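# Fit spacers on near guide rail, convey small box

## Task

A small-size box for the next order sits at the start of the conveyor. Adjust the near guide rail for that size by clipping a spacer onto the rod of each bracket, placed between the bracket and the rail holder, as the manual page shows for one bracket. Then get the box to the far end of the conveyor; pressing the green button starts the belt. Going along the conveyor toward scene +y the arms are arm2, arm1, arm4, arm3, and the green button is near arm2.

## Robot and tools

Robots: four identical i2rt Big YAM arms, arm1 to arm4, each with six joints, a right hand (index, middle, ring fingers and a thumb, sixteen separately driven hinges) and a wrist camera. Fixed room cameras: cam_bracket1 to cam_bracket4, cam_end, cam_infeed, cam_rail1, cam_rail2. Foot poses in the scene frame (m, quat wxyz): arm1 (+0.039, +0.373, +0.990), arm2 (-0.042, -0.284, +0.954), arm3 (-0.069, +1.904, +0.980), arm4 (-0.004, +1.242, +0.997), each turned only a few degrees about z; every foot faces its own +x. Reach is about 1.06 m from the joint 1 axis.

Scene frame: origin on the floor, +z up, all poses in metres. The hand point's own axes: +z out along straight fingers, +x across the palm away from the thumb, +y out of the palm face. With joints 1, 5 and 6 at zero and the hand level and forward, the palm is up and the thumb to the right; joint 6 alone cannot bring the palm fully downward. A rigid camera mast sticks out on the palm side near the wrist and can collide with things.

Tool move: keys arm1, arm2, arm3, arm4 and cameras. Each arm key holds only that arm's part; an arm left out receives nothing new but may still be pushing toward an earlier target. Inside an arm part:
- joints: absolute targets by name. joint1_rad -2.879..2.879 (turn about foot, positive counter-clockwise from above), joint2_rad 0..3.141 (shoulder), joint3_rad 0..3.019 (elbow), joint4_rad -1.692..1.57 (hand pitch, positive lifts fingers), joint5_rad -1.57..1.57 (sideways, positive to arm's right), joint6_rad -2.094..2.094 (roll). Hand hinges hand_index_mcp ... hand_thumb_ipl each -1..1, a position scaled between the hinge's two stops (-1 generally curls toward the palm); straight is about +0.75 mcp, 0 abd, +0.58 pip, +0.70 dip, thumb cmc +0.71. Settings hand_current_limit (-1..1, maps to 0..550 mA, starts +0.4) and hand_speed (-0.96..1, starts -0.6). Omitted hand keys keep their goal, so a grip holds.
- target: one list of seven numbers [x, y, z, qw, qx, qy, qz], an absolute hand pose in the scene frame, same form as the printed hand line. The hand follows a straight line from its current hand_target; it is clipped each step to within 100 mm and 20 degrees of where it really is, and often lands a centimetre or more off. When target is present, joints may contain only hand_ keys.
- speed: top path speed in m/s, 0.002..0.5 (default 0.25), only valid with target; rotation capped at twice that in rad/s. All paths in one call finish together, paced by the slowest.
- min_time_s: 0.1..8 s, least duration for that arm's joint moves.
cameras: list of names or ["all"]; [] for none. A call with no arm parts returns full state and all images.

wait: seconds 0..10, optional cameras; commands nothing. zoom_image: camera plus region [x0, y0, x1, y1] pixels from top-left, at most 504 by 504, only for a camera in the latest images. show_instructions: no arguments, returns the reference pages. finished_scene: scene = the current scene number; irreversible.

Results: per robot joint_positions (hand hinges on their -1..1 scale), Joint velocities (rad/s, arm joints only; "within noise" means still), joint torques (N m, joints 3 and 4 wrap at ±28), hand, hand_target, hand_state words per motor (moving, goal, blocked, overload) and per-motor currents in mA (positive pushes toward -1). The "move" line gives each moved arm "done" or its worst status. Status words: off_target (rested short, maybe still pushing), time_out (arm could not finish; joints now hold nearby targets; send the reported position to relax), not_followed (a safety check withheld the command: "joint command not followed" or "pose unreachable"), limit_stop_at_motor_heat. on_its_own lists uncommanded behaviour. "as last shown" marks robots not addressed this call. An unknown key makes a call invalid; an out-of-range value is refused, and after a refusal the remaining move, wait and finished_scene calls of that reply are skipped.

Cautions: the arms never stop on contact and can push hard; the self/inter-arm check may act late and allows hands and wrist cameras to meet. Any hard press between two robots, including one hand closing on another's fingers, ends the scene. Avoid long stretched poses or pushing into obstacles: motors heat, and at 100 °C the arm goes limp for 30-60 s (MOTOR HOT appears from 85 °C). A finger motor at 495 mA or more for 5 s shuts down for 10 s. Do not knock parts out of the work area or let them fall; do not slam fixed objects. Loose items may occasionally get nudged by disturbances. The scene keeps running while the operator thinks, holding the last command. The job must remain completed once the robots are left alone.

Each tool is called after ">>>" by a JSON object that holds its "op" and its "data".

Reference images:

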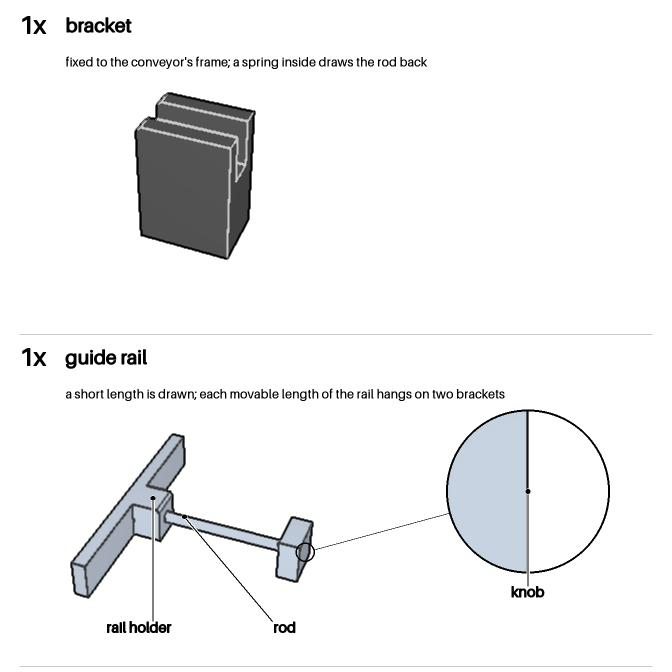

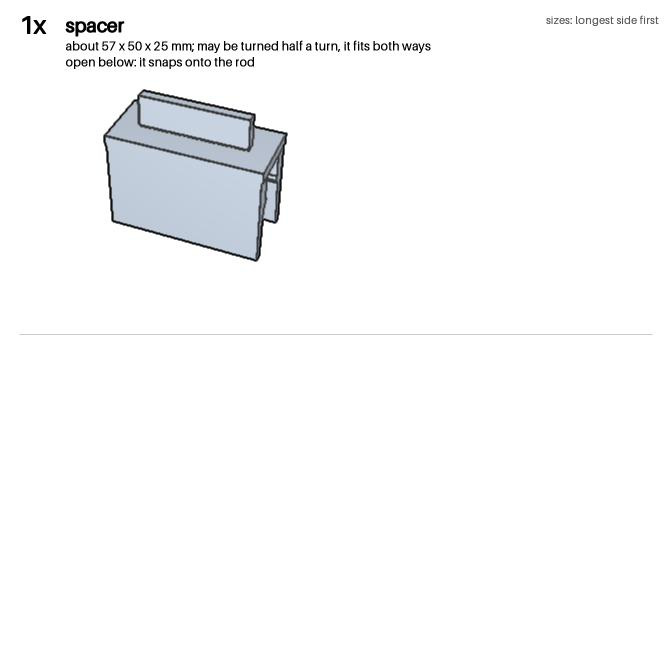

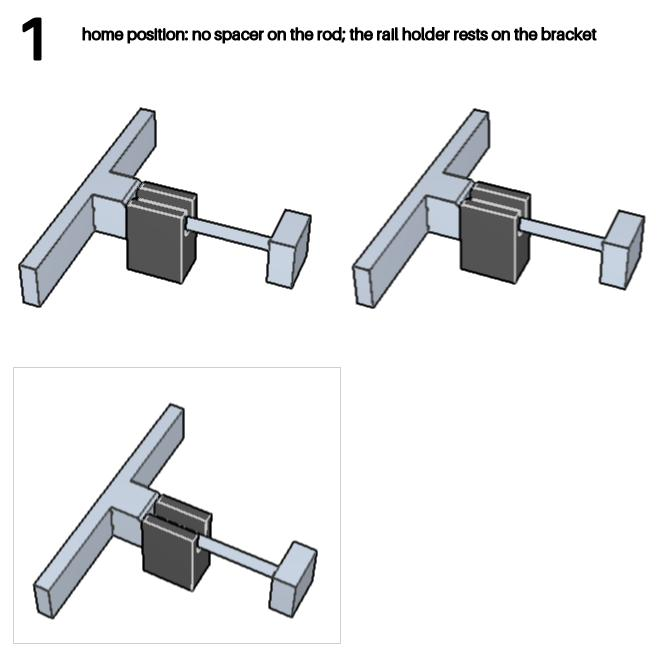

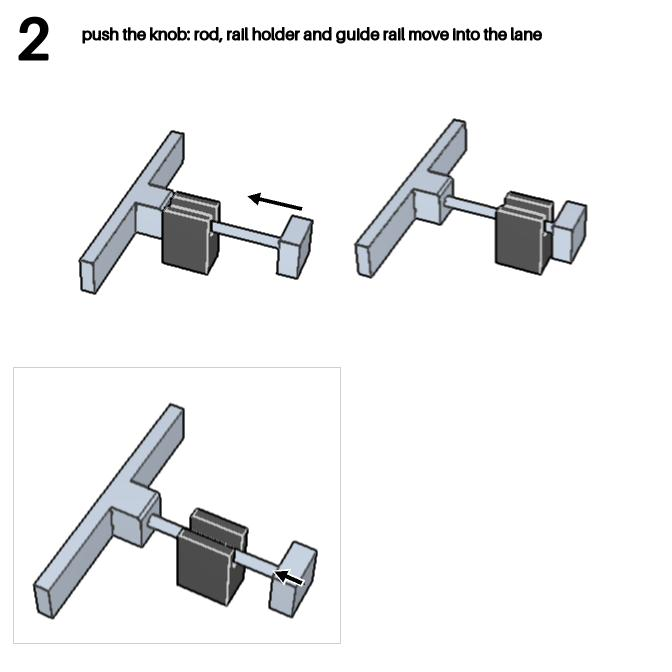

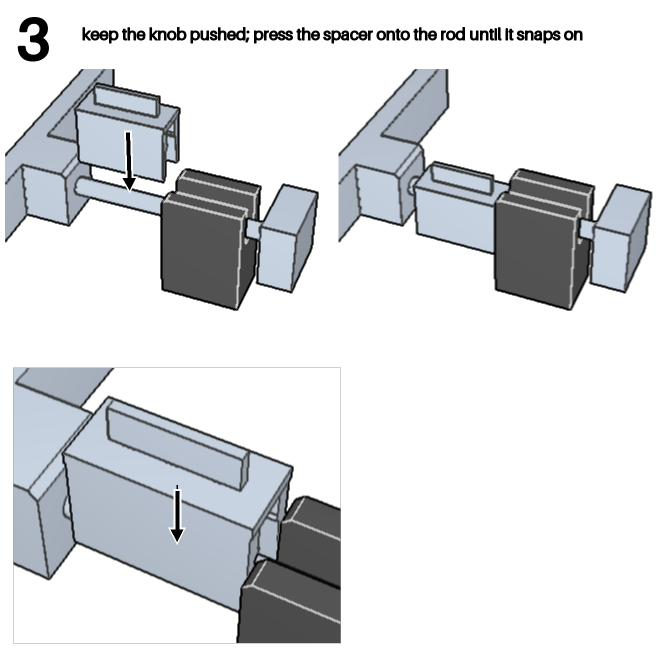

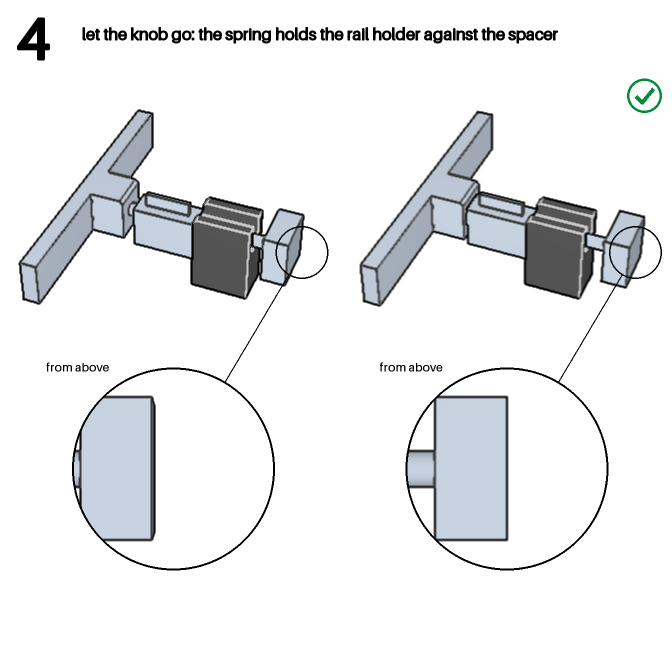

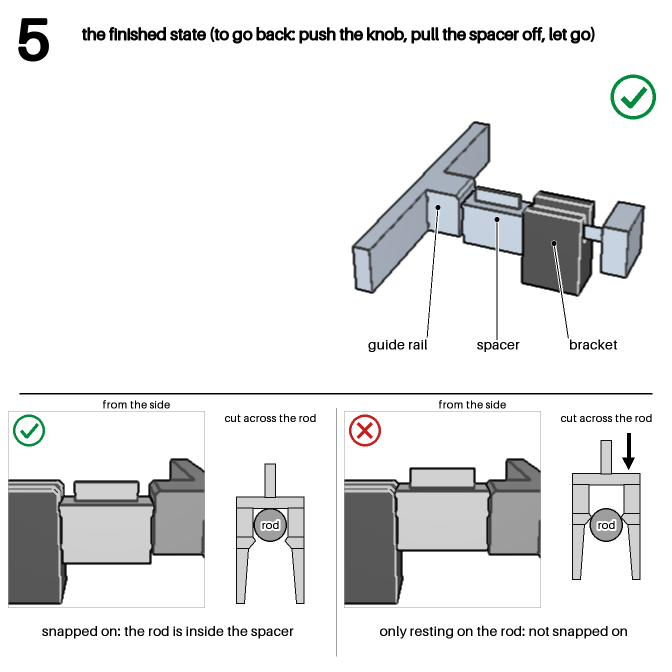

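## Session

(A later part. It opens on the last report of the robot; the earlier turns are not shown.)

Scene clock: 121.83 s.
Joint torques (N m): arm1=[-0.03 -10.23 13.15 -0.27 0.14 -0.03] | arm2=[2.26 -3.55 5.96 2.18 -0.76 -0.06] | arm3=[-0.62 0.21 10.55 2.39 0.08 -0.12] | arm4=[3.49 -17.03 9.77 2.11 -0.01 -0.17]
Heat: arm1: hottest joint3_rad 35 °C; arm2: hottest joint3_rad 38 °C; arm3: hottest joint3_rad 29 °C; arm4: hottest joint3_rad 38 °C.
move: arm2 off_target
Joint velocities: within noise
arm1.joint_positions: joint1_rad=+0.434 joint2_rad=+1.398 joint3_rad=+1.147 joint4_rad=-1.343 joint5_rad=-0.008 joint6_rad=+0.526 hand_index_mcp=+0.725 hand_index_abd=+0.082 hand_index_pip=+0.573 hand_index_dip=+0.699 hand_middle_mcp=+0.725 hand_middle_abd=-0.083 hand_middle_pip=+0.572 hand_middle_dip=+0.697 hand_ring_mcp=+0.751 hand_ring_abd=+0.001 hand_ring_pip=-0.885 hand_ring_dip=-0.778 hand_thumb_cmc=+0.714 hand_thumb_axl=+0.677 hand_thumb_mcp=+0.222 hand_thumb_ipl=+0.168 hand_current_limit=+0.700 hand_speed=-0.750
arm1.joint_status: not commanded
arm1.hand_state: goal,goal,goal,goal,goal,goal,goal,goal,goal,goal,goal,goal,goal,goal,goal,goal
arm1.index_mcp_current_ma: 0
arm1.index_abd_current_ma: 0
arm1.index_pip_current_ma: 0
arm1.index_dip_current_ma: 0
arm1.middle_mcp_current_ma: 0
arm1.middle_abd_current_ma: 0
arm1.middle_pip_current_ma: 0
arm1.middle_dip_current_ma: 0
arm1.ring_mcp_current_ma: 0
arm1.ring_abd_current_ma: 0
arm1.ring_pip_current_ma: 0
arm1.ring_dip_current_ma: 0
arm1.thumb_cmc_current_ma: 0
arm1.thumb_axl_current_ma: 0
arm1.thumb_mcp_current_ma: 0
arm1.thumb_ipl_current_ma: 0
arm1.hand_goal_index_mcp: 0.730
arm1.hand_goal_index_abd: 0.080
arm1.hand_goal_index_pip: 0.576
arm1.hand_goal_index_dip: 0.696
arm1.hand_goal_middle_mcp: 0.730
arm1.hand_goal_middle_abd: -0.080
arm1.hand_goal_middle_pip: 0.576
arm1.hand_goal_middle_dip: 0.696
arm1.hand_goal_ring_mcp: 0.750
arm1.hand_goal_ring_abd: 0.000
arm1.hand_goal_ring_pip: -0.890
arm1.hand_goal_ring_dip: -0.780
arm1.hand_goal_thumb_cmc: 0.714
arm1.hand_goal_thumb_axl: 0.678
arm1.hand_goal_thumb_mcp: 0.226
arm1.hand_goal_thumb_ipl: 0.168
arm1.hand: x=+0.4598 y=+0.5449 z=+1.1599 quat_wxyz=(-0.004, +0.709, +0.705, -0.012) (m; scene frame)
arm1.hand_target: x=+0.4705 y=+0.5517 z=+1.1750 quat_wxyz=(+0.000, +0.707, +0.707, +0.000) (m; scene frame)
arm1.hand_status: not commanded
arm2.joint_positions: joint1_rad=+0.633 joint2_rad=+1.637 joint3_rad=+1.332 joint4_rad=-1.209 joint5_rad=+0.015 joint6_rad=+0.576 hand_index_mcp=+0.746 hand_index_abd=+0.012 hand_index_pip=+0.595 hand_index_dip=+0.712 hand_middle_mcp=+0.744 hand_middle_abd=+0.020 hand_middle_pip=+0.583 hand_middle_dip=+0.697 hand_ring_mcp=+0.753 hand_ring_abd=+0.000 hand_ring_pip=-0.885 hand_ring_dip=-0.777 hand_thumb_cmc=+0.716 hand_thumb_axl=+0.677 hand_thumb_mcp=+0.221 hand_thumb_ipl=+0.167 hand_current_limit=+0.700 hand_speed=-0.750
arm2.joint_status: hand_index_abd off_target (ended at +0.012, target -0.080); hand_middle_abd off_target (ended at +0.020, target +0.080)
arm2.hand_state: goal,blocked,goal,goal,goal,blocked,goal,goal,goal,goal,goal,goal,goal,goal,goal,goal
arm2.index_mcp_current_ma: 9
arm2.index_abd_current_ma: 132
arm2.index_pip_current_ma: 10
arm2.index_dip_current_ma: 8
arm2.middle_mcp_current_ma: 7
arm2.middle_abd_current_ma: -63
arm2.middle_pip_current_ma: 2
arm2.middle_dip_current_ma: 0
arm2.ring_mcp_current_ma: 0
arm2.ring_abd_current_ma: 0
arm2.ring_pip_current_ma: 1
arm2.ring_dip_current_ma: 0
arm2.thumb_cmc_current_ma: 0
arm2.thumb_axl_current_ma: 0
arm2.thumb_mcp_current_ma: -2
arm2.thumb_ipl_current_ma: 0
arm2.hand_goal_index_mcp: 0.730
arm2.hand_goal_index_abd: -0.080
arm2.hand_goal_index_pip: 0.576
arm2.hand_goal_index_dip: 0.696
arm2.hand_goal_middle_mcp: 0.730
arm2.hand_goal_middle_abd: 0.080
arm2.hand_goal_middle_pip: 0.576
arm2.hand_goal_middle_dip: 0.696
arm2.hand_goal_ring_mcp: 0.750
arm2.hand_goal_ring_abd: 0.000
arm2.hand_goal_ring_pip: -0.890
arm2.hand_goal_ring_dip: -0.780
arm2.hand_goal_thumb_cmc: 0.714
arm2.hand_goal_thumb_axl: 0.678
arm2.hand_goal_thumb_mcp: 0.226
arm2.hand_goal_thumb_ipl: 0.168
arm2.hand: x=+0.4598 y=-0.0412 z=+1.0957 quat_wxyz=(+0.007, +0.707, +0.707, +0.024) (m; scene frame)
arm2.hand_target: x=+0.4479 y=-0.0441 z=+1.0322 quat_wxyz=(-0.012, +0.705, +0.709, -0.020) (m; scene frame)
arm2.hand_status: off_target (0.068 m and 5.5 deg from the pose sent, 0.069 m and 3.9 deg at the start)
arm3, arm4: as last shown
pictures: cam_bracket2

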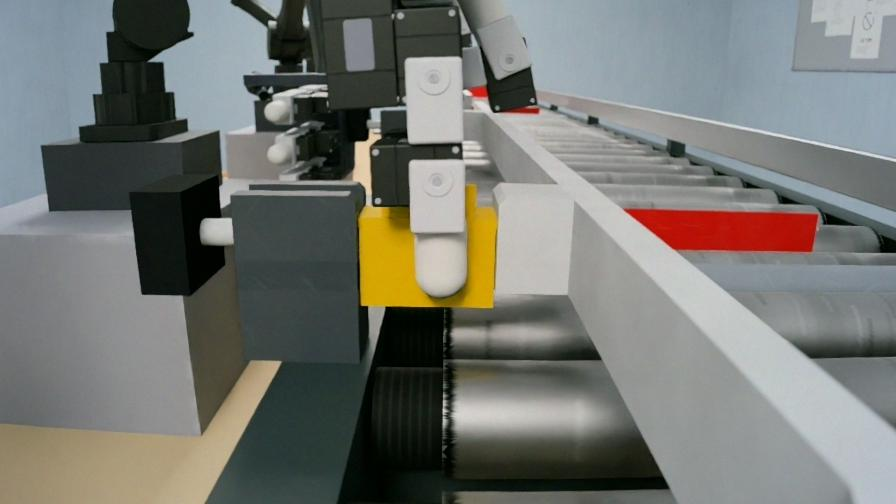

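>>> {"op": "move", "data": {"arm2": {"target":[0.464,-0.039,1.100,0,0.7071,0.7071,0],"speed":0.05}}}

>>> {"op": "move", "data": {"arm2": {"joints":{"hand_middle_abd":-0.2,"hand_index_abd":0.2}}, "cameras": ["cam_bracket2"]}}

>>> {"op": "zoom_image", "data": {"camera": "cam_bracket2", "region": [340, 160, 540, 320]}}

Scene clock: 124.00 s.
Joint torques (N m): arm1=[-0.09 -10.23 13.11 -0.23 0.12 -0.05] | arm2=[0.56 -7.94 13.96 -0.84 0.2 -0.11] | arm3=[-0.67 0.21 10.56 2.4 0.08 -0.12] | arm4=[3.43 -17.14 9.77 2.1 -0.01 -0.16]
Heat: arm1: hottest joint3_rad 35 °C; arm2: hottest joint3_rad 38 °C; arm3: hottest joint3_rad 29 °C; arm4: hottest joint3_rad 38 °C.
move: arm2 done
Joint velocities: within noise
arm1, arm3, arm4: as last shown
arm2.joint_positions: joint1_rad=+0.633 joint2_rad=+1.650 joint3_rad=+1.364 joint4_rad=-1.263 joint5_rad=+0.011 joint6_rad=+0.576 hand_index_mcp=+0.722 hand_index_abd=+0.004 hand_index_pip=+0.575 hand_index_dip=+0.700 hand_middle_mcp=+0.716 hand_middle_abd=+0.015 hand_middle_pip=+0.570 hand_middle_dip=+0.695 hand_ring_mcp=+0.753 hand_ring_abd=+0.000 hand_ring_pip=-0.885 hand_ring_dip=-0.777 hand_thumb_cmc=+0.716 hand_thumb_axl=+0.677 hand_thumb_mcp=+0.221 hand_thumb_ipl=+0.167 hand_current_limit=+0.700 hand_speed=-0.750
arm2.joint_status: not commanded
arm2.hand_state: goal,blocked,goal,goal,goal,blocked,goal,goal,goal,goal,goal,goal,goal,goal,goal,goal
arm2.index_mcp_current_ma: -3
arm2.index_abd_current_ma: 113
arm2.index_pip_current_ma: 0
arm2.index_dip_current_ma: 1
arm2.middle_mcp_current_ma: -7
arm2.middle_abd_current_ma: -72
arm2.middle_pip_current_ma: -2
arm2.middle_dip_current_ma: 0
arm2.ring_mcp_current_ma: 0
arm2.ring_abd_current_ma: 0
arm2.ring_pip_current_ma: 1
arm2.ring_dip_current_ma: 0
arm2.thumb_cmc_current_ma: 0
arm2.thumb_axl_current_ma: 0
arm2.thumb_mcp_current_ma: -2
arm2.thumb_ipl_current_ma: 0
arm2.hand_goal_index_mcp: 0.730
arm2.hand_goal_index_abd: -0.080
arm2.hand_goal_index_pip: 0.576
arm2.hand_goal_index_dip: 0.696
arm2.hand_goal_middle_mcp: 0.730
arm2.hand_goal_middle_abd: 0.080
arm2.hand_goal_middle_pip: 0.576
arm2.hand_goal_middle_dip: 0.696
arm2.hand_goal_ring_mcp: 0.750
arm2.hand_goal_ring_abd: 0.000
arm2.hand_goal_ring_pip: -0.890
arm2.hand_goal_ring_dip: -0.780
arm2.hand_goal_thumb_cmc: 0.714
arm2.hand_goal_thumb_axl: 0.678
arm2.hand_goal_thumb_mcp: 0.226
arm2.hand_goal_thumb_ipl: 0.168
arm2.hand: x=+0.4580 y=-0.0415 z=+1.0985 quat_wxyz=(+0.001, +0.707, +0.707, +0.007) (m; scene frame)
arm2.hand_target: x=+0.4639 y=-0.0390 z=+1.1000 quat_wxyz=(+0.000, +0.707, +0.707, +0.001) (m; scene frame)
arm2.hand_status: done (0.007 m and 0.8 deg from the pose sent, 0.006 m and 2.9 deg at the start)
pictures: none

Scene clock: 124.73 s.
Joint torques (N m): arm1=[0.15 -10.29 13.04 -0.38 0.14 -0.03] | arm2=[1.55 -8.7 13.91 -0.43 0.09 -0.04] | arm3=[-0.62 0.26 10.56 2.4 0.08 -0.12] | arm4=[3.43 -17.26 9.76 2.13 -0.02 -0.18]
Heat: arm1: hottest joint3_rad 35 °C; arm2: hottest joint3_rad 38 °C; arm3: hottest joint3_rad 29 °C; arm4: hottest joint3_rad 38 °C.
move: arm2 done
Joint velocities: within noise
arm1, arm3, arm4: as last shown
arm2.joint_positions: joint1_rad=+0.633 joint2_rad=+1.651 joint3_rad=+1.365 joint4_rad=-1.279 joint5_rad=+0.011 joint6_rad=+0.576 hand_index_mcp=+0.726 hand_index_abd=+0.194 hand_index_pip=+0.575 hand_index_dip=+0.699 hand_middle_mcp=+0.725 hand_middle_abd=-0.195 hand_middle_pip=+0.574 hand_middle_dip=+0.696 hand_ring_mcp=+0.753 hand_ring_abd=+0.000 hand_ring_pip=-0.885 hand_ring_dip=-0.777 hand_thumb_cmc=+0.716 hand_thumb_axl=+0.677 hand_thumb_mcp=+0.221 hand_thumb_ipl=+0.167 hand_current_limit=+0.700 hand_speed=-0.750
arm2.joint_status: all done
arm2.hand_state: goal,goal,goal,goal,goal,goal,goal,goal,goal,goal,goal,goal,goal,goal,goal,goal
arm2.index_mcp_current_ma: -1
arm2.index_abd_current_ma: -1
arm2.index_pip_current_ma: 0
arm2.index_dip_current_ma: 0
arm2.middle_mcp_current_ma: -1
arm2.middle_abd_current_ma: 1
arm2.middle_pip_current_ma: 0
arm2.middle_dip_current_ma: 0
arm2.ring_mcp_current_ma: 0
arm2.ring_abd_current_ma: 0
arm2.ring_pip_current_ma: 1
arm2.ring_dip_current_ma: 0
arm2.thumb_cmc_current_ma: 0
arm2.thumb_axl_current_ma: 0
arm2.thumb_mcp_current_ma: -2
arm2.thumb_ipl_current_ma: 0
arm2.hand_goal_index_mcp: 0.730
arm2.hand_goal_index_abd: 0.200
arm2.hand_goal_index_pip: 0.576
arm2.hand_goal_index_dip: 0.696
arm2.hand_goal_middle_mcp: 0.730
arm2.hand_goal_middle_abd: -0.200
arm2.hand_goal_middle_pip: 0.576
arm2.hand_goal_middle_dip: 0.696
arm2.hand_goal_ring_mcp: 0.750
arm2.hand_goal_ring_abd: 0.000
arm2.hand_goal_ring_pip: -0.890
arm2.hand_goal_ring_dip: -0.780
arm2.hand_goal_thumb_cmc: 0.714
arm2.hand_goal_thumb_axl: 0.678
arm2.hand_goal_thumb_mcp: 0.226
arm2.hand_goal_thumb_ipl: 0.168
arm2.hand: x=+0.4552 y=-0.0435 z=+1.0976 quat_wxyz=(+0.000, +0.707, +0.707, -0.001) (m; scene frame)
arm2.hand_target: x=+0.4638 y=-0.0390 z=+1.0998 quat_wxyz=(+0.000, +0.707, +0.707, +0.000) (m; scene frame)
arm2.hand_status: not commanded
pictures: cam_bracket2

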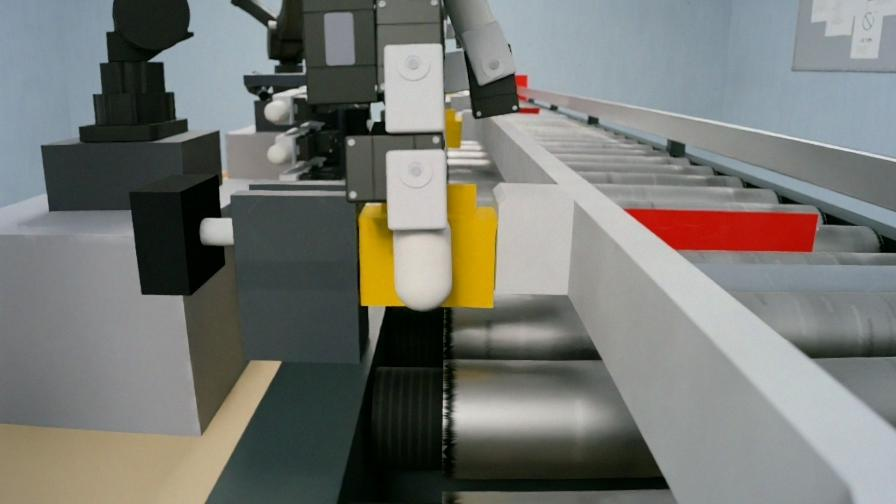

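Scaled by 2.520 from the camera's 896x504 image, which has a finer 1280x720 frame.

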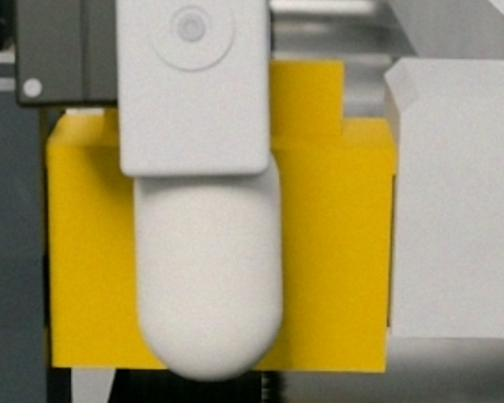

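>>> {"op": "move", "data": {"arm2": {"target":[0.468,-0.036,1.27,0,0.7071,0.7071,0],"speed":0.15}, "arm1": {"joints":{"hand_middle_abd":-0.2,"hand_index_abd":0.2}}}}

>>> {"op": "move", "data": {"arm1": {"target":[0.466,0.5530,1.093,0,0.7071,0.7071,0],"speed":0.08}, "cameras": ["cam_bracket1","cam_bracket2"]}}

Scene clock: 126.50 s.
Joint torques (N m): arm1=[0.09 -9.99 13.01 -0.24 0.17 -0.05] | arm2=[2.08 -9.17 14.19 -0.23 0.18 0.01] | arm3=[-0.62 0.26 10.56 2.37 0.08 -0.12] | arm4=[3.49 -17.38 9.76 2.14 -0.01 -0.16]
Heat: arm1: hottest joint3_rad 36 °C; arm2: hottest joint3_rad 38 °C; arm3: hottest joint3_rad 29 °C; arm4: hottest joint3_rad 38 °C.
move: arm1 done; arm2 off_target
Joint velocities: within noise
arm1.joint_positions: joint1_rad=+0.434 joint2_rad=+1.398 joint3_rad=+1.147 joint4_rad=-1.343 joint5_rad=-0.008 joint6_rad=+0.526 hand_index_mcp=+0.725 hand_index_abd=+0.195 hand_index_pip=+0.573 hand_index_dip=+0.699 hand_middle_mcp=+0.725 hand_middle_abd=-0.195 hand_middle_pip=+0.572 hand_middle_dip=+0.697 hand_ring_mcp=+0.751 hand_ring_abd=+0.001 hand_ring_pip=-0.885 hand_ring_dip=-0.778 hand_thumb_cmc=+0.714 hand_thumb_axl=+0.677 hand_thumb_mcp=+0.222 hand_thumb_ipl=+0.168 hand_current_limit=+0.700 hand_speed=-0.750
arm1.joint_status: all done
arm1.hand_state: goal,goal,goal,goal,goal,goal,goal,goal,goal,goal,goal,goal,goal,goal,goal,goal
arm1.index_mcp_current_ma: 0
arm1.index_abd_current_ma: 0
arm1.index_pip_current_ma: 0
arm1.index_dip_current_ma: 0
arm1.middle_mcp_current_ma: 0
arm1.middle_abd_current_ma: 0
arm1.middle_pip_current_ma: 0
arm1.middle_dip_current_ma: 0
arm1.ring_mcp_current_ma: 0
arm1.ring_abd_current_ma: 0
arm1.ring_pip_current_ma: 0
arm1.ring_dip_current_ma: 0
arm1.thumb_cmc_current_ma: 0
arm1.thumb_axl_current_ma: 0
arm1.thumb_mcp_current_ma: 0
arm1.thumb_ipl_current_ma: 0
arm1.hand_goal_index_mcp: 0.730
arm1.hand_goal_index_abd: 0.200
arm1.hand_goal_index_pip: 0.576
arm1.hand_goal_index_dip: 0.696
arm1.hand_goal_middle_mcp: 0.730
arm1.hand_goal_middle_abd: -0.200
arm1.hand_goal_middle_pip: 0.576
arm1.hand_goal_middle_dip: 0.696
arm1.hand_goal_ring_mcp: 0.750
arm1.hand_goal_ring_abd: 0.000
arm1.hand_goal_ring_pip: -0.890
arm1.hand_goal_ring_dip: -0.780
arm1.hand_goal_thumb_cmc: 0.714
arm1.hand_goal_thumb_axl: 0.678
arm1.hand_goal_thumb_mcp: 0.226
arm1.hand_goal_thumb_ipl: 0.168
arm1.hand: x=+0.4598 y=+0.5449 z=+1.1599 quat_wxyz=(-0.004, +0.709, +0.705, -0.012) (m; scene frame)
arm1.hand_target: x=+0.4705 y=+0.5517 z=+1.1750 quat_wxyz=(+0.000, +0.707, +0.707, +0.000) (m; scene frame)
arm1.hand_status: not commanded
arm2.joint_positions: joint1_rad=+0.633 joint2_rad=+1.636 joint3_rad=+1.774 joint4_rad=-1.698 joint5_rad=+0.011 joint6_rad=+0.576 hand_index_mcp=+0.727 hand_index_abd=+0.195 hand_index_pip=+0.575 hand_index_dip=+0.699 hand_middle_mcp=+0.727 hand_middle_abd=-0.196 hand_middle_pip=+0.574 hand_middle_dip=+0.696 hand_ring_mcp=+0.753 hand_ring_abd=+0.000 hand_ring_pip=-0.885 hand_ring_dip=-0.777 hand_thumb_cmc=+0.716 hand_thumb_axl=+0.677 hand_thumb_mcp=+0.221 hand_thumb_ipl=+0.167 hand_current_limit=+0.700 hand_speed=-0.750
arm2.joint_status: not commanded
arm2.hand_state: goal,goal,goal,goal,goal,goal,goal,goal,goal,goal,goal,goal,goal,goal,goal,goal
arm2.index_mcp_current_ma: 0
arm2.index_abd_current_ma: -1
arm2.index_pip_current_ma: 0
arm2.index_dip_current_ma: 0
arm2.middle_mcp_current_ma: -1
arm2.middle_abd_current_ma: 1
arm2.middle_pip_current_ma: 0
arm2.middle_dip_current_ma: 0
arm2.ring_mcp_current_ma: 0
arm2.ring_abd_current_ma: 0
arm2.ring_pip_current_ma: 1
arm2.ring_dip_current_ma: 0
arm2.thumb_cmc_current_ma: 0
arm2.thumb_axl_current_ma: 0
arm2.thumb_mcp_current_ma: -2
arm2.thumb_ipl_current_ma: 0
arm2.hand_goal_index_mcp: 0.730
arm2.hand_goal_index_abd: 0.200
arm2.hand_goal_index_pip: 0.576
arm2.hand_goal_index_dip: 0.696
arm2.hand_goal_middle_mcp: 0.730
arm2.hand_goal_middle_abd: -0.200
arm2.hand_goal_middle_pip: 0.576
arm2.hand_goal_middle_dip: 0.696
arm2.hand_goal_ring_mcp: 0.750
arm2.hand_goal_ring_abd: 0.000
arm2.hand_goal_ring_pip: -0.890
arm2.hand_goal_ring_dip: -0.780
arm2.hand_goal_thumb_cmc: 0.714
arm2.hand_goal_thumb_axl: 0.678
arm2.hand_goal_thumb_mcp: 0.226
arm2.hand_goal_thumb_ipl: 0.168
arm2.hand: x=+0.4634 y=-0.0403 z=+1.2595 quat_wxyz=(+0.001, +0.707, +0.707, +0.001) (m; scene frame)
arm2.hand_target: x=+0.4676 y=-0.0361 z=+1.2696 quat_wxyz=(+0.003, +0.707, +0.707, +0.009) (m; scene frame)
arm2.hand_status: off_target (0.012 m and 0.2 deg from the pose sent, 0.173 m and 0.1 deg at the start; a joint's target at an end of its range on 17 of 50 steps)
arm3, arm4: as last shown
pictures: none

Scene clock: 128.07 s.
Joint torques (N m): arm1=[0.91 -10.46 7.86 0.58 0.13 0.04] | arm2=[1.73 -9.05 14.17 -0.2 0.22 -0.01] | arm3=[-0.62 0.21 10.55 2.39 0.08 -0.12] | arm4=[3.6 -17.2 9.73 2.11 -0.01 -0.17]
Heat: arm1: hottest joint3_rad 35 °C; arm2: hottest joint3_rad 38 °C; arm3: hottest joint3_rad 29 °C; arm4: hottest joint3_rad 38 °C.
move: arm1 done
Joint velocities: within noise
arm1.joint_positions: joint1_rad=+0.434 joint2_rad=+1.457 joint3_rad=+1.040 joint4_rad=-1.139 joint5_rad=-0.008 joint6_rad=+0.526 hand_index_mcp=+0.726 hand_index_abd=+0.196 hand_index_pip=+0.573 hand_index_dip=+0.699 hand_middle_mcp=+0.726 hand_middle_abd=-0.195 hand_middle_pip=+0.573 hand_middle_dip=+0.697 hand_ring_mcp=+0.751 hand_ring_abd=+0.001 hand_ring_pip=-0.885 hand_ring_dip=-0.778 hand_thumb_cmc=+0.714 hand_thumb_axl=+0.677 hand_thumb_mcp=+0.222 hand_thumb_ipl=+0.168 hand_current_limit=+0.700 hand_speed=-0.750
arm1.joint_status: not commanded
arm1.hand_state: goal,goal,goal,goal,goal,goal,goal,goal,goal,goal,goal,goal,goal,goal,goal,goal
arm1.index_mcp_current_ma: 0
arm1.index_abd_current_ma: 0
arm1.index_pip_current_ma: 0
arm1.index_dip_current_ma: 0
arm1.middle_mcp_current_ma: 0
arm1.middle_abd_current_ma: 0
arm1.middle_pip_current_ma: 0
arm1.middle_dip_current_ma: 0
arm1.ring_mcp_current_ma: 0
arm1.ring_abd_current_ma: 0
arm1.ring_pip_current_ma: 0
arm1.ring_dip_current_ma: 0
arm1.thumb_cmc_current_ma: 0
arm1.thumb_axl_current_ma: 0
arm1.thumb_mcp_current_ma: 0
arm1.thumb_ipl_current_ma: 0
arm1.hand_goal_index_mcp: 0.730
arm1.hand_goal_index_abd: 0.200
arm1.hand_goal_index_pip: 0.576
arm1.hand_goal_index_dip: 0.696
arm1.hand_goal_middle_mcp: 0.730
arm1.hand_goal_middle_abd: -0.200
arm1.hand_goal_middle_pip: 0.576
arm1.hand_goal_middle_dip: 0.696
arm1.hand_goal_ring_mcp: 0.750
arm1.hand_goal_ring_abd: 0.000
arm1.hand_goal_ring_pip: -0.890
arm1.hand_goal_ring_dip: -0.780
arm1.hand_goal_thumb_cmc: 0.714
arm1.hand_goal_thumb_axl: 0.678
arm1.hand_goal_thumb_mcp: 0.226
arm1.hand_goal_thumb_ipl: 0.168
arm1.hand: x=+0.4696 y=+0.5502 z=+1.1018 quat_wxyz=(+0.001, +0.709, +0.705, +0.006) (m; scene frame)
arm1.hand_target: x=+0.4659 y=+0.5529 z=+1.0932 quat_wxyz=(+0.000, +0.707, +0.707, +0.000) (m; scene frame)
arm1.hand_status: done (0.010 m and 0.8 deg from the pose sent, 0.068 m and 1.5 deg at the start)
arm2, arm4: as last shown
arm3.joint_positions: joint1_rad=-0.110 joint2_rad=+0.617 joint3_rad=+1.398 joint4_rad=-1.196 joint5_rad=-0.056 joint6_rad=+1.147 hand_index_mcp=+0.754 hand_index_abd=+0.001 hand_index_pip=+0.577 hand_index_dip=+0.696 hand_middle_mcp=+0.754 hand_middle_abd=+0.001 hand_middle_pip=+0.577 hand_middle_dip=+0.696 hand_ring_mcp=+0.754 hand_ring_abd=+0.001 hand_ring_pip=+0.577 hand_ring_dip=+0.696 hand_thumb_cmc=+0.714 hand_thumb_axl=+0.677 hand_thumb_mcp=+0.226 hand_thumb_ipl=+0.168 hand_current_limit=+0.400 hand_speed=-0.600
arm3.joint_status: not commanded
arm3.hand_state: goal,goal,goal,goal,goal,goal,goal,goal,goal,goal,goal,goal,goal,goal,goal,goal
arm3.index_mcp_current_ma: 0
arm3.index_abd_current_ma: 1
arm3.index_pip_current_ma: 1
arm3.index_dip_current_ma: 0
arm3.middle_mcp_current_ma: 0
arm3.middle_abd_current_ma: 0
arm3.middle_pip_current_ma: 1
arm3.middle_dip_current_ma: 0
arm3.ring_mcp_current_ma: 0
arm3.ring_abd_current_ma: 0
arm3.ring_pip_current_ma: 1
arm3.ring_dip_current_ma: 0
arm3.thumb_cmc_current_ma: 0
arm3.thumb_axl_current_ma: -1
arm3.thumb_mcp_current_ma: 0
arm3.thumb_ipl_current_ma: 0
arm3.hand_goal_index_mcp: 0.754
arm3.hand_goal_index_abd: 0.000
arm3.hand_goal_index_pip: 0.576
arm3.hand_goal_index_dip: 0.696
arm3.hand_goal_middle_mcp: 0.754
arm3.hand_goal_middle_abd: 0.000
arm3.hand_goal_middle_pip: 0.576
arm3.hand_goal_middle_dip: 0.696
arm3.hand_goal_ring_mcp: 0.754
arm3.hand_goal_ring_abd: 0.000
arm3.hand_goal_ring_pip: 0.576
arm3.hand_goal_ring_dip: 0.696
arm3.hand_goal_thumb_cmc: 0.714
arm3.hand_goal_thumb_axl: 0.678
arm3.hand_goal_thumb_mcp: 0.226
arm3.hand_goal_thumb_ipl: 0.168
arm3.hand: x=+0.1726 y=+1.7872 z=+1.5663 quat_wxyz=(+0.135, +0.827, +0.125, +0.531) (m; scene frame)
arm3.hand_target: x=+0.1690 y=+1.7877 z=+1.5790 quat_wxyz=(+0.139, +0.819, +0.125, +0.543) (m; scene frame)
arm3.hand_status: not commanded
pictures: cam_bracket1, cam_bracket2

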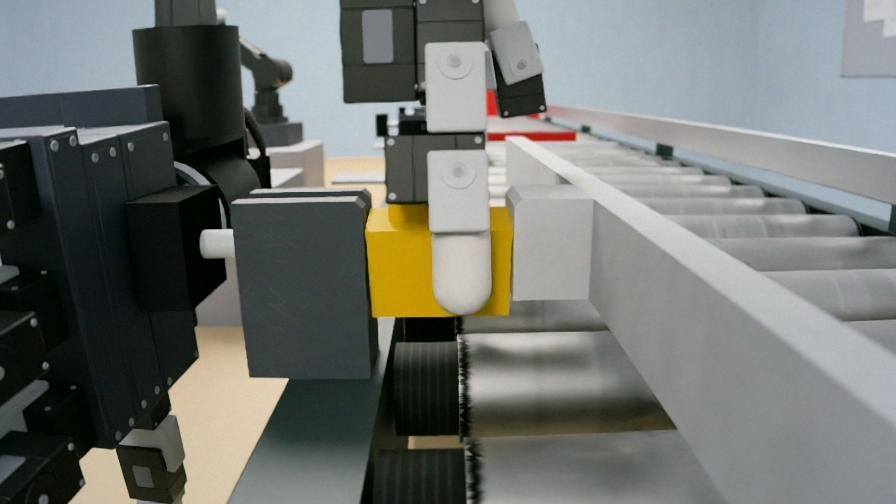

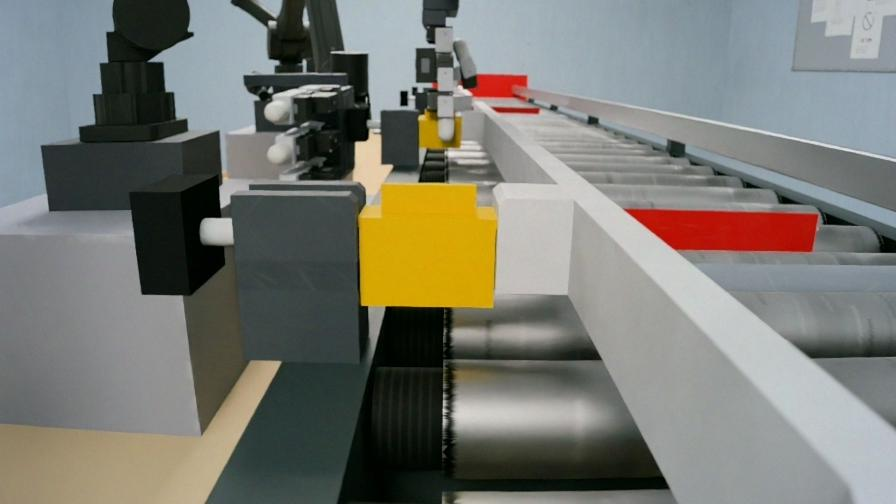

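>>> {"op": "move", "data": {"arm1": {"joints": {"hand_index_abd": -0.12, "hand_middle_abd": 0.12}}, "cameras": ["cam_bracket1"]}}

>>> {"op": "zoom_image", "data": {"camera": "cam_bracket1", "region": [300, 130, 600, 400]}}

Scene clock: 129.23 s.
Joint torques (N m): arm1=[1.03 -10.23 7.88 0.57 0 0.05] | arm2=[2.43 -9.7 14.22 -0.23 0.18 0.01] | arm3=[-0.67 0.26 10.55 2.4 0.08 -0.12] | arm4=[3.43 -17.14 9.8 2.1 -0.01 -0.17]
Heat: arm1: hottest joint3_rad 35 °C; arm2: hottest joint3_rad 38 °C; arm3: hottest joint3_rad 29 °C; arm4: hottest joint3_rad 38 °C.
move: arm1 off_target
Joint velocities: within noise
arm1.joint_positions: joint1_rad=+0.434 joint2_rad=+1.457 joint3_rad=+1.039 joint4_rad=-1.139 joint5_rad=-0.006 joint6_rad=+0.526 hand_index_mcp=+0.731 hand_index_abd=+0.029 hand_index_pip=+0.576 hand_index_dip=+0.699 hand_middle_mcp=+0.728 hand_middle_abd=-0.015 hand_middle_pip=+0.573 hand_middle_dip=+0.697 hand_ring_mcp=+0.751 hand_ring_abd=+0.001 hand_ring_pip=-0.885 hand_ring_dip=-0.778 hand_thumb_cmc=+0.714 hand_thumb_axl=+0.677 hand_thumb_mcp=+0.222 hand_thumb_ipl=+0.168 hand_current_limit=+0.700 hand_speed=-0.750
arm1.joint_status: hand_index_abd off_target (ended at +0.029, target -0.120); hand_middle_abd off_target (ended at -0.015, target +0.120)
arm1.hand_state: goal,blocked,goal,goal,goal,blocked,goal,goal,goal,goal,goal,goal,goal,goal,goal,goal
arm1.index_mcp_current_ma: 0
arm1.index_abd_current_ma: 249
arm1.index_pip_current_ma: 0
arm1.index_dip_current_ma: 0
arm1.middle_mcp_current_ma: 0
arm1.middle_abd_current_ma: -206
arm1.middle_pip_current_ma: 0
arm1.middle_dip_current_ma: 0
arm1.ring_mcp_current_ma: 0
arm1.ring_abd_current_ma: 0
arm1.ring_pip_current_ma: 0
arm1.ring_dip_current_ma: 0
arm1.thumb_cmc_current_ma: 0
arm1.thumb_axl_current_ma: 0
arm1.thumb_mcp_current_ma: 0
arm1.thumb_ipl_current_ma: 0
arm1.hand_goal_index_mcp: 0.730
arm1.hand_goal_index_abd: -0.120
arm1.hand_goal_index_pip: 0.576
arm1.hand_goal_index_dip: 0.696
arm1.hand_goal_middle_mcp: 0.730
arm1.hand_goal_middle_abd: 0.120
arm1.hand_goal_middle_pip: 0.576
arm1.hand_goal_middle_dip: 0.696
arm1.hand_goal_ring_mcp: 0.750
arm1.hand_goal_ring_abd: 0.000
arm1.hand_goal_ring_pip: -0.890
arm1.hand_goal_ring_dip: -0.780
arm1.hand_goal_thumb_cmc: 0.714
arm1.hand_goal_thumb_axl: 0.678
arm1.hand_goal_thumb_mcp: 0.226
arm1.hand_goal_thumb_ipl: 0.168
arm1.hand: x=+0.4696 y=+0.5496 z=+1.1016 quat_wxyz=(+0.002, +0.709, +0.705, +0.005) (m; scene frame)
arm1.hand_target: x=+0.4658 y=+0.5529 z=+1.0931 quat_wxyz=(+0.000, +0.707, +0.707, +0.000) (m; scene frame)
arm1.hand_status: not commanded
arm2, arm3: as last shown
arm4.joint_positions: joint1_rad=-1.272 joint2_rad=+2.473 joint3_rad=+1.538 joint4_rad=+0.875 joint5_rad=+0.463 joint6_rad=+1.576 hand_index_mcp=+0.761 hand_index_abd=-0.033 hand_index_pip=+0.580 hand_index_dip=+0.695 hand_middle_mcp=+0.753 hand_middle_abd=+0.002 hand_middle_pip=+0.577 hand_middle_dip=+0.696 hand_ring_mcp=+0.754 hand_ring_abd=+0.003 hand_ring_pip=+0.577 hand_ring_dip=+0.696 hand_thumb_cmc=+0.713 hand_thumb_axl=+0.677 hand_thumb_mcp=+0.227 hand_thumb_ipl=+0.168 hand_current_limit=+0.400 hand_speed=-0.600
arm4.joint_status: not commanded
arm4.hand_state: goal,blocked,goal,goal,goal,goal,goal,goal,goal,goal,goal,goal,goal,goal,goal,goal
arm4.index_mcp_current_ma: 16
arm4.index_abd_current_ma: -88
arm4.index_pip_current_ma: 7
arm4.index_dip_current_ma: -1
arm4.middle_mcp_current_ma: -2
arm4.middle_abd_current_ma: 3
arm4.middle_pip_current_ma: 1
arm4.middle_dip_current_ma: 0
arm4.ring_mcp_current_ma: 0
arm4.ring_abd_current_ma: 4
arm4.ring_pip_current_ma: 1
arm4.ring_dip_current_ma: 0
arm4.thumb_cmc_current_ma: -2
arm4.thumb_axl_current_ma: -1
arm4.thumb_mcp_current_ma: 1
arm4.thumb_ipl_current_ma: -1
arm4.hand_goal_index_mcp: 0.754
arm4.hand_goal_index_abd: 0.000
arm4.hand_goal_index_pip: 0.576
arm4.hand_goal_index_dip: 0.696
arm4.hand_goal_middle_mcp: 0.754
arm4.hand_goal_middle_abd: 0.000
arm4.hand_goal_middle_pip: 0.576
arm4.hand_goal_middle_dip: 0.696
arm4.hand_goal_ring_mcp: 0.754
arm4.hand_goal_ring_abd: 0.000
arm4.hand_goal_ring_pip: 0.576
arm4.hand_goal_ring_dip: 0.696
arm4.hand_goal_thumb_cmc: 0.714
arm4.hand_goal_thumb_axl: 0.678
arm4.hand_goal_thumb_mcp: 0.226
arm4.hand_goal_thumb_ipl: 0.168
arm4.hand: x=+0.1440 y=+0.4631 z=+0.9691 quat_wxyz=(+0.508, +0.495, -0.532, +0.464) (m; scene frame)
arm4.hand_target: x=+0.1654 y=+0.4573 z=+0.9695 quat_wxyz=(+0.505, +0.501, -0.522, +0.470) (m; scene frame)
arm4.hand_status: not commanded
pictures: cam_bracket1

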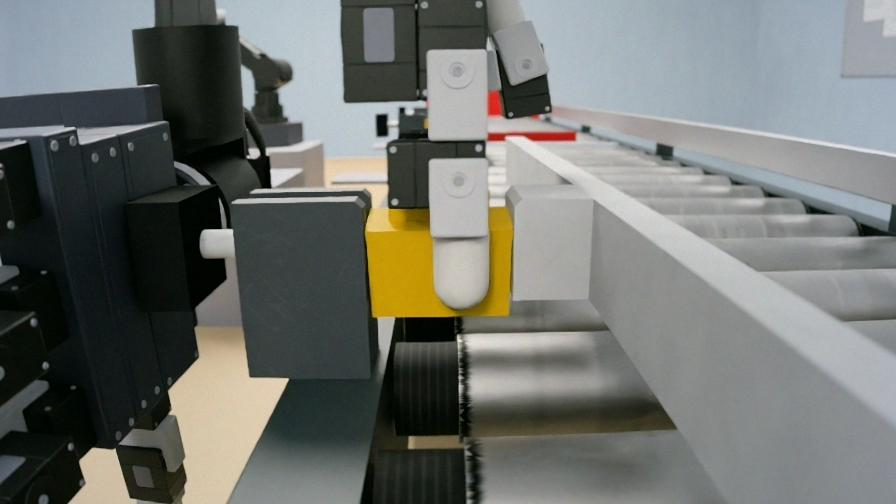

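Scaled by 1.680 from the camera's 896x504 image, which has a finer 1280x720 frame.

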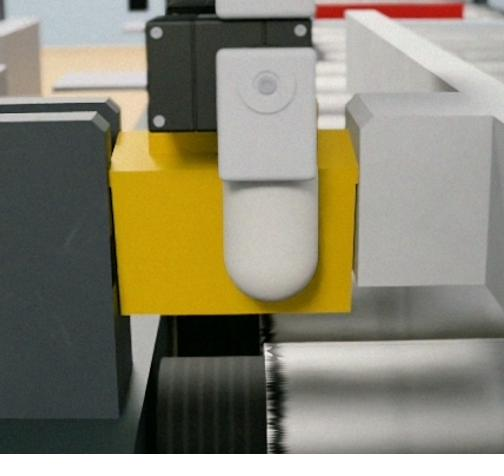

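>>> {"op": "move", "data": {"arm1": {"joints": {"hand_index_abd": -0.2, "hand_middle_abd": 0.2}}}}

>>> {"op": "move", "data": {"arm1": {"joints": {"hand_index_abd": -0.05, "hand_middle_abd": 0.05}, "target": [0.458, 0.551, 1.05, -0.012, 0.705, 0.709, -0.02], "speed": 0.05}, "cameras": ["cam_bracket1"]}}

>>> {"op": "zoom_image", "data": {"camera": "cam_bracket1", "region": [300, 130, 600, 400]}}

Scene clock: 129.90 s.
Joint torques (N m): arm1=[0.67 -10.29 7.88 0.65 0.01 0.05] | arm2=[2.2 -9.41 14.45 -0.25 0.2 -0.02] | arm3=[-0.62 0.21 10.55 2.41 0.08 -0.12] | arm4=[3.49 -17.08 9.77 2.14 0 -0.17]
Heat: arm1: hottest joint3_rad 35 °C; arm2: hottest joint3_rad 39 °C; arm3: hottest joint3_rad 29 °C; arm4: hottest joint3_rad 38 °C.
move: arm1 off_target
Joint velocities: within noise
arm1.joint_positions: joint1_rad=+0.434 joint2_rad=+1.457 joint3_rad=+1.039 joint4_rad=-1.139 joint5_rad=-0.006 joint6_rad=+0.526 hand_index_mcp=+0.731 hand_index_abd=+0.025 hand_index_pip=+0.576 hand_index_dip=+0.699 hand_middle_mcp=+0.728 hand_middle_abd=-0.013 hand_middle_pip=+0.573 hand_middle_dip=+0.697 hand_ring_mcp=+0.751 hand_ring_abd=+0.001 hand_ring_pip=-0.885 hand_ring_dip=-0.778 hand_thumb_cmc=+0.714 hand_thumb_axl=+0.677 hand_thumb_mcp=+0.222 hand_thumb_ipl=+0.168 hand_current_limit=+0.700 hand_speed=-0.750
arm1.joint_status: hand_index_abd off_target (ended at +0.025, target -0.200); hand_middle_abd off_target (ended at -0.013, target +0.200)
arm1.hand_state: goal,blocked,goal,goal,goal,blocked,goal,goal,goal,goal,goal,goal,goal,goal,goal,goal
arm1.index_mcp_current_ma: 0
arm1.index_abd_current_ma: 468
arm1.index_pip_current_ma: 0
arm1.index_dip_current_ma: 0
arm1.middle_mcp_current_ma: 0
arm1.middle_abd_current_ma: -467
arm1.middle_pip_current_ma: 0
arm1.middle_dip_current_ma: 0
arm1.ring_mcp_current_ma: 0
arm1.ring_abd_current_ma: 0
arm1.ring_pip_current_ma: 0
arm1.ring_dip_current_ma: 0
arm1.thumb_cmc_current_ma: 0
arm1.thumb_axl_current_ma: 0
arm1.thumb_mcp_current_ma: 0
arm1.thumb_ipl_current_ma: 0
arm1.hand_goal_index_mcp: 0.730
arm1.hand_goal_index_abd: -0.200
arm1.hand_goal_index_pip: 0.576
arm1.hand_goal_index_dip: 0.696
arm1.hand_goal_middle_mcp: 0.730
arm1.hand_goal_middle_abd: 0.200
arm1.hand_goal_middle_pip: 0.576
arm1.hand_goal_middle_dip: 0.696
arm1.hand_goal_ring_mcp: 0.750
arm1.hand_goal_ring_abd: 0.000
arm1.hand_goal_ring_pip: -0.890
arm1.hand_goal_ring_dip: -0.780
arm1.hand_goal_thumb_cmc: 0.714
arm1.hand_goal_thumb_axl: 0.678
arm1.hand_goal_thumb_mcp: 0.226
arm1.hand_goal_thumb_ipl: 0.168
arm1.hand: x=+0.4696 y=+0.5496 z=+1.1016 quat_wxyz=(+0.002, +0.709, +0.705, +0.005) (m; scene frame)
arm1.hand_target: x=+0.4658 y=+0.5529 z=+1.0931 quat_wxyz=(+0.000, +0.707, +0.707, +0.000) (m; scene frame)
arm1.hand_status: not commanded
arm2, arm3, arm4: as last shown
pictures: none

Scene clock: 131.27 s.
Joint torques (N m): arm1=[0.56 -6.07 4.3 1.94 -0.55 -0.03] | arm2=[1.44 -9.47 13.94 -0.28 0.17 0.01] | arm3=[-0.62 0.26 10.55 2.39 0.07 -0.12] | arm4=[3.43 -17.14 9.78 2.1 -0.01 -0.17]
Heat: arm1: hottest joint3_rad 35 °C; arm2: hottest joint3_rad 39 °C; arm3: hottest joint3_rad 29 °C; arm4: hottest joint3_rad 38 °C.
move: arm1 off_target
Joint velocities: within noise
arm1.joint_positions: joint1_rad=+0.434 joint2_rad=+1.453 joint3_rad=+1.024 joint4_rad=-1.113 joint5_rad=-0.006 joint6_rad=+0.526 hand_index_mcp=+0.749 hand_index_abd=+0.032 hand_index_pip=+0.585 hand_index_dip=+0.699 hand_middle_mcp=+0.740 hand_middle_abd=-0.023 hand_middle_pip=+0.581 hand_middle_dip=+0.697 hand_ring_mcp=+0.751 hand_ring_abd=+0.001 hand_ring_pip=-0.885 hand_ring_dip=-0.778 hand_thumb_cmc=+0.714 hand_thumb_axl=+0.677 hand_thumb_mcp=+0.222 hand_thumb_ipl=+0.168 hand_current_limit=+0.700 hand_speed=-0.750
arm1.joint_status: hand_index_abd off_target (ended at +0.032, target -0.050); hand_middle_abd off_target (ended at -0.023, target +0.050)
arm1.hand_state: goal,blocked,goal,goal,goal,blocked,goal,goal,goal,goal,goal,goal,goal,goal,goal,goal
arm1.index_mcp_current_ma: 6
arm1.index_abd_current_ma: 76
arm1.index_pip_current_ma: 1
arm1.index_dip_current_ma: 0
arm1.middle_mcp_current_ma: 2
arm1.middle_abd_current_ma: -61
arm1.middle_pip_current_ma: 0
arm1.middle_dip_current_ma: 0
arm1.ring_mcp_current_ma: 0
arm1.ring_abd_current_ma: 0
arm1.ring_pip_current_ma: 0
arm1.ring_dip_current_ma: 0
arm1.thumb_cmc_current_ma: 0
arm1.thumb_axl_current_ma: 0
arm1.thumb_mcp_current_ma: 0
arm1.thumb_ipl_current_ma: 0
arm1.hand_goal_index_mcp: 0.730
arm1.hand_goal_index_abd: -0.050
arm1.hand_goal_index_pip: 0.576
arm1.hand_goal_index_dip: 0.696
arm1.hand_goal_middle_mcp: 0.730
arm1.hand_goal_middle_abd: 0.050
arm1.hand_goal_middle_pip: 0.576
arm1.hand_goal_middle_dip: 0.696
arm1.hand_goal_ring_mcp: 0.750
arm1.hand_goal_ring_abd: 0.000
arm1.hand_goal_ring_pip: -0.890
arm1.hand_goal_ring_dip: -0.780
arm1.hand_goal_thumb_cmc: 0.714
arm1.hand_goal_thumb_axl: 0.678
arm1.hand_goal_thumb_mcp: 0.226
arm1.hand_goal_thumb_ipl: 0.168
arm1.hand: x=+0.4699 y=+0.5497 z=+1.0985 quat_wxyz=(+0.004, +0.709, +0.705, +0.012) (m; scene frame)
arm1.hand_target: x=+0.4549 y=+0.5490 z=+1.0535 quat_wxyz=(-0.012, +0.705, +0.709, -0.020) (m; scene frame)
arm1.hand_status: off_target (0.050 m and 4.1 deg from the pose sent, 0.053 m and 3.4 deg at the start)
arm2, arm3, arm4: as last shown
pictures: cam_bracket1

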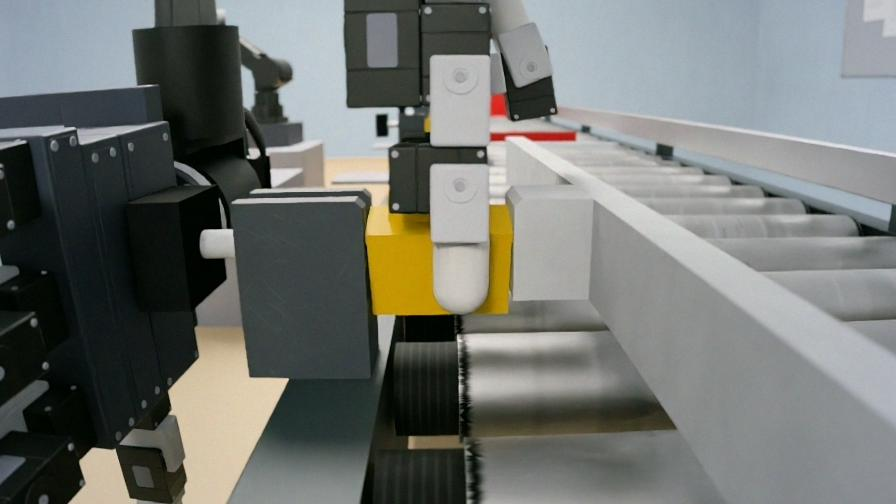

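Scaled by 1.680 from the camera's 896x504 image, which has a finer 1280x720 frame.

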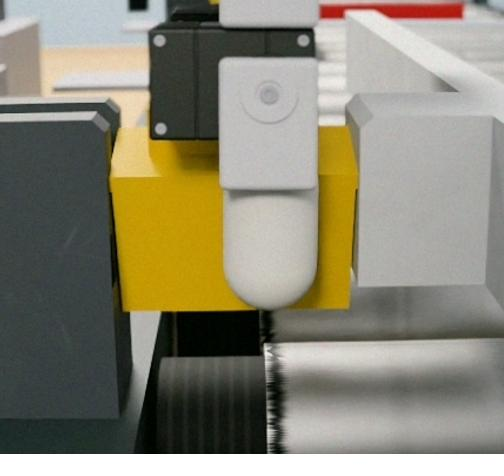

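>>> {"op": "move", "data": {"arm1": {"joints": {"hand_index_abd": 0.2, "hand_middle_abd": -0.2}, "target": [0.469, 0.5525, 1.11, 0, 0.7071, 0.7071, 0], "speed": 0.1}}}

>>> {"op": "move", "data": {"arm1": {"target": [0.471, 0.5545, 1.141, 0, 0.7071, 0.7071, 0], "speed": 0.1}, "cameras": ["cam_bracket1"]}}

>>> {"op": "zoom_image", "data": {"camera": "cam_bracket1", "region": [300, 130, 600, 400]}}

Scene clock: 132.90 s.
Joint torques (N m): arm1=[0.62 -10.99 12.46 -0.28 0.18 0.02] | arm2=[1.79 -9.47 14.22 0.17 0.19 0.04] | arm3=[-0.62 0.21 10.55 2.39 0.08 -0.12] | arm4=[3.55 -17.14 9.76 2.09 -0.01 -0.18]
Heat: arm1: hottest joint3_rad 35 °C; arm2: hottest joint3_rad 39 °C; arm3: hottest joint3_rad 29 °C; arm4: hottest joint3_rad 38 °C.
move: arm1 off_target
Joint velocities: within noise
arm1.joint_positions: joint1_rad=+0.434 joint2_rad=+1.455 joint3_rad=+1.018 joint4_rad=-1.166 joint5_rad=-0.010 joint6_rad=+0.526 hand_index_mcp=+0.731 hand_index_abd=+0.196 hand_index_pip=+0.578 hand_index_dip=+0.699 hand_middle_mcp=+0.730 hand_middle_abd=-0.202 hand_middle_pip=+0.578 hand_middle_dip=+0.697 hand_ring_mcp=+0.751 hand_ring_abd=+0.001 hand_ring_pip=-0.885 hand_ring_dip=-0.778 hand_thumb_cmc=+0.714 hand_thumb_axl=+0.677 hand_thumb_mcp=+0.222 hand_thumb_ipl=+0.168 hand_current_limit=+0.700 hand_speed=-0.750
arm1.joint_status: all done
arm1.hand_state: goal,goal,goal,goal,goal,goal,goal,goal,goal,goal,goal,goal,goal,goal,goal,goal
arm1.index_mcp_current_ma: 0
arm1.index_abd_current_ma: 0
arm1.index_pip_current_ma: 0
arm1.index_dip_current_ma: 0
arm1.middle_mcp_current_ma: 0
arm1.middle_abd_current_ma: 0
arm1.middle_pip_current_ma: 0
arm1.middle_dip_current_ma: 0
arm1.ring_mcp_current_ma: 0
arm1.ring_abd_current_ma: 0
arm1.ring_pip_current_ma: 0
arm1.ring_dip_current_ma: 0
arm1.thumb_cmc_current_ma: 0
arm1.thumb_axl_current_ma: 0
arm1.thumb_mcp_current_ma: 0
arm1.thumb_ipl_current_ma: 0
arm1.hand_goal_index_mcp: 0.730
arm1.hand_goal_index_abd: 0.200
arm1.hand_goal_index_pip: 0.576
arm1.hand_goal_index_dip: 0.696
arm1.hand_goal_middle_mcp: 0.730
arm1.hand_goal_middle_abd: -0.200
arm1.hand_goal_middle_pip: 0.576
arm1.hand_goal_middle_dip: 0.696
arm1.hand_goal_ring_mcp: 0.750
arm1.hand_goal_ring_abd: 0.000
arm1.hand_goal_ring_pip: -0.890
arm1.hand_goal_ring_dip: -0.780
arm1.hand_goal_thumb_cmc: 0.714
arm1.hand_goal_thumb_axl: 0.678
arm1.hand_goal_thumb_mcp: 0.226
arm1.hand_goal_thumb_ipl: 0.168
arm1.hand: x=+0.4561 y=+0.5428 z=+1.0923 quat_wxyz=(-0.006, +0.709, +0.705, -0.016) (m; scene frame)
arm1.hand_target: x=+0.4684 y=+0.5522 z=+1.1103 quat_wxyz=(+0.000, +0.707, +0.707, +0.000) (m; scene frame)
arm1.hand_status: off_target (0.024 m and 2.0 deg from the pose sent, 0.012 m and 1.5 deg at the start)
arm2, arm3, arm4: as last shown
pictures: none

Scene clock: 133.87 s.
Joint torques (N m): arm1=[0.73 -10.58 13 -0.34 0.16 0] | arm2=[2.26 -8.88 14.19 -0.21 0.17 0] | arm3=[-0.67 0.21 10.55 2.4 0.08 -0.12] | arm4=[3.6 -17.14 9.74 2.07 -0.01 -0.16]
Heat: arm1: hottest joint3_rad 35 °C; arm2: hottest joint3_rad 39 °C; arm3: hottest joint3_rad 29 °C; arm4: hottest joint3_rad 38 °C.
move: arm1 off_target
Joint velocities: within noise
arm1.joint_positions: joint1_rad=+0.434 joint2_rad=+1.431 joint3_rad=+1.078 joint4_rad=-1.252 joint5_rad=-0.009 joint6_rad=+0.526 hand_index_mcp=+0.731 hand_index_abd=+0.196 hand_index_pip=+0.578 hand_index_dip=+0.699 hand_middle_mcp=+0.729 hand_middle_abd=-0.202 hand_middle_pip=+0.577 hand_middle_dip=+0.697 hand_ring_mcp=+0.751 hand_ring_abd=+0.001 hand_ring_pip=-0.885 hand_ring_dip=-0.778 hand_thumb_cmc=+0.714 hand_thumb_axl=+0.677 hand_thumb_mcp=+0.222 hand_thumb_ipl=+0.168 hand_current_limit=+0.700 hand_speed=-0.750
arm1.joint_status: not commanded
arm1.hand_state: goal,goal,goal,goal,goal,goal,goal,goal,goal,goal,goal,goal,goal,goal,goal,goal
arm1.index_mcp_current_ma: 0
arm1.index_abd_current_ma: 0
arm1.index_pip_current_ma: 0
arm1.index_dip_current_ma: 0
arm1.middle_mcp_current_ma: 0
arm1.middle_abd_current_ma: 0
arm1.middle_pip_current_ma: 0
arm1.middle_dip_current_ma: 0
arm1.ring_mcp_current_ma: 0
arm1.ring_abd_current_ma: 0
arm1.ring_pip_current_ma: 0
arm1.ring_dip_current_ma: 0
arm1.thumb_cmc_current_ma: 0
arm1.thumb_axl_current_ma: 0
arm1.thumb_mcp_current_ma: 0
arm1.thumb_ipl_current_ma: 0
arm1.hand_goal_index_mcp: 0.730
arm1.hand_goal_index_abd: 0.200
arm1.hand_goal_index_pip: 0.576
arm1.hand_goal_index_dip: 0.696
arm1.hand_goal_middle_mcp: 0.730
arm1.hand_goal_middle_abd: -0.200
arm1.hand_goal_middle_pip: 0.576
arm1.hand_goal_middle_dip: 0.696
arm1.hand_goal_ring_mcp: 0.750
arm1.hand_goal_ring_abd: 0.000
arm1.hand_goal_ring_pip: -0.890
arm1.hand_goal_ring_dip: -0.780
arm1.hand_goal_thumb_cmc: 0.714
arm1.hand_goal_thumb_axl: 0.678
arm1.hand_goal_thumb_mcp: 0.226
arm1.hand_goal_thumb_ipl: 0.168
arm1.hand: x=+0.4584 y=+0.5442 z=+1.1221 quat_wxyz=(-0.006, +0.709, +0.705, -0.017) (m; scene frame)
arm1.hand_target: x=+0.4703 y=+0.5542 z=+1.1411 quat_wxyz=(+0.000, +0.707, +0.707, +0.000) (m; scene frame)
arm1.hand_status: off_target (0.025 m and 2.1 deg from the pose sent, 0.052 m and 2.0 deg at the start)
arm2, arm3, arm4: as last shown
pictures: cam_bracket1

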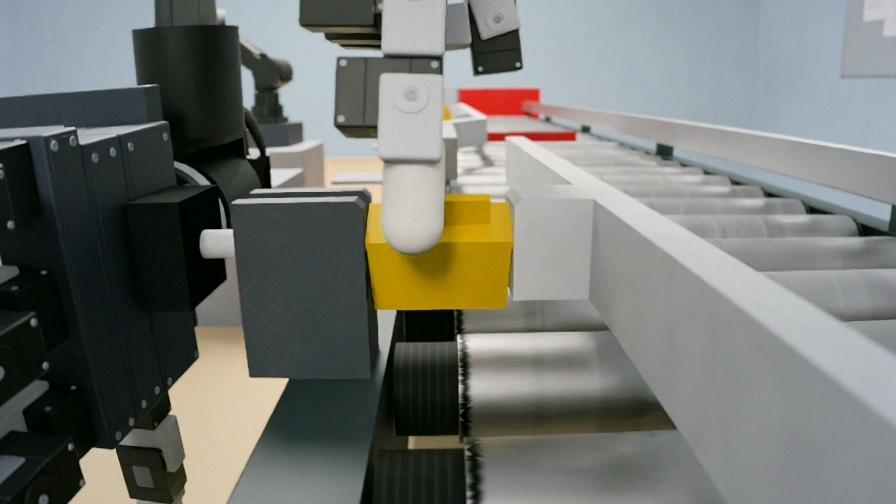

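Scaled by 1.680 from the camera's 896x504 image, which has a finer 1280x720 frame.

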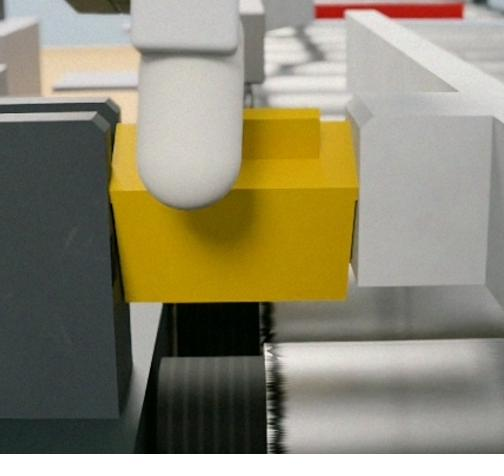

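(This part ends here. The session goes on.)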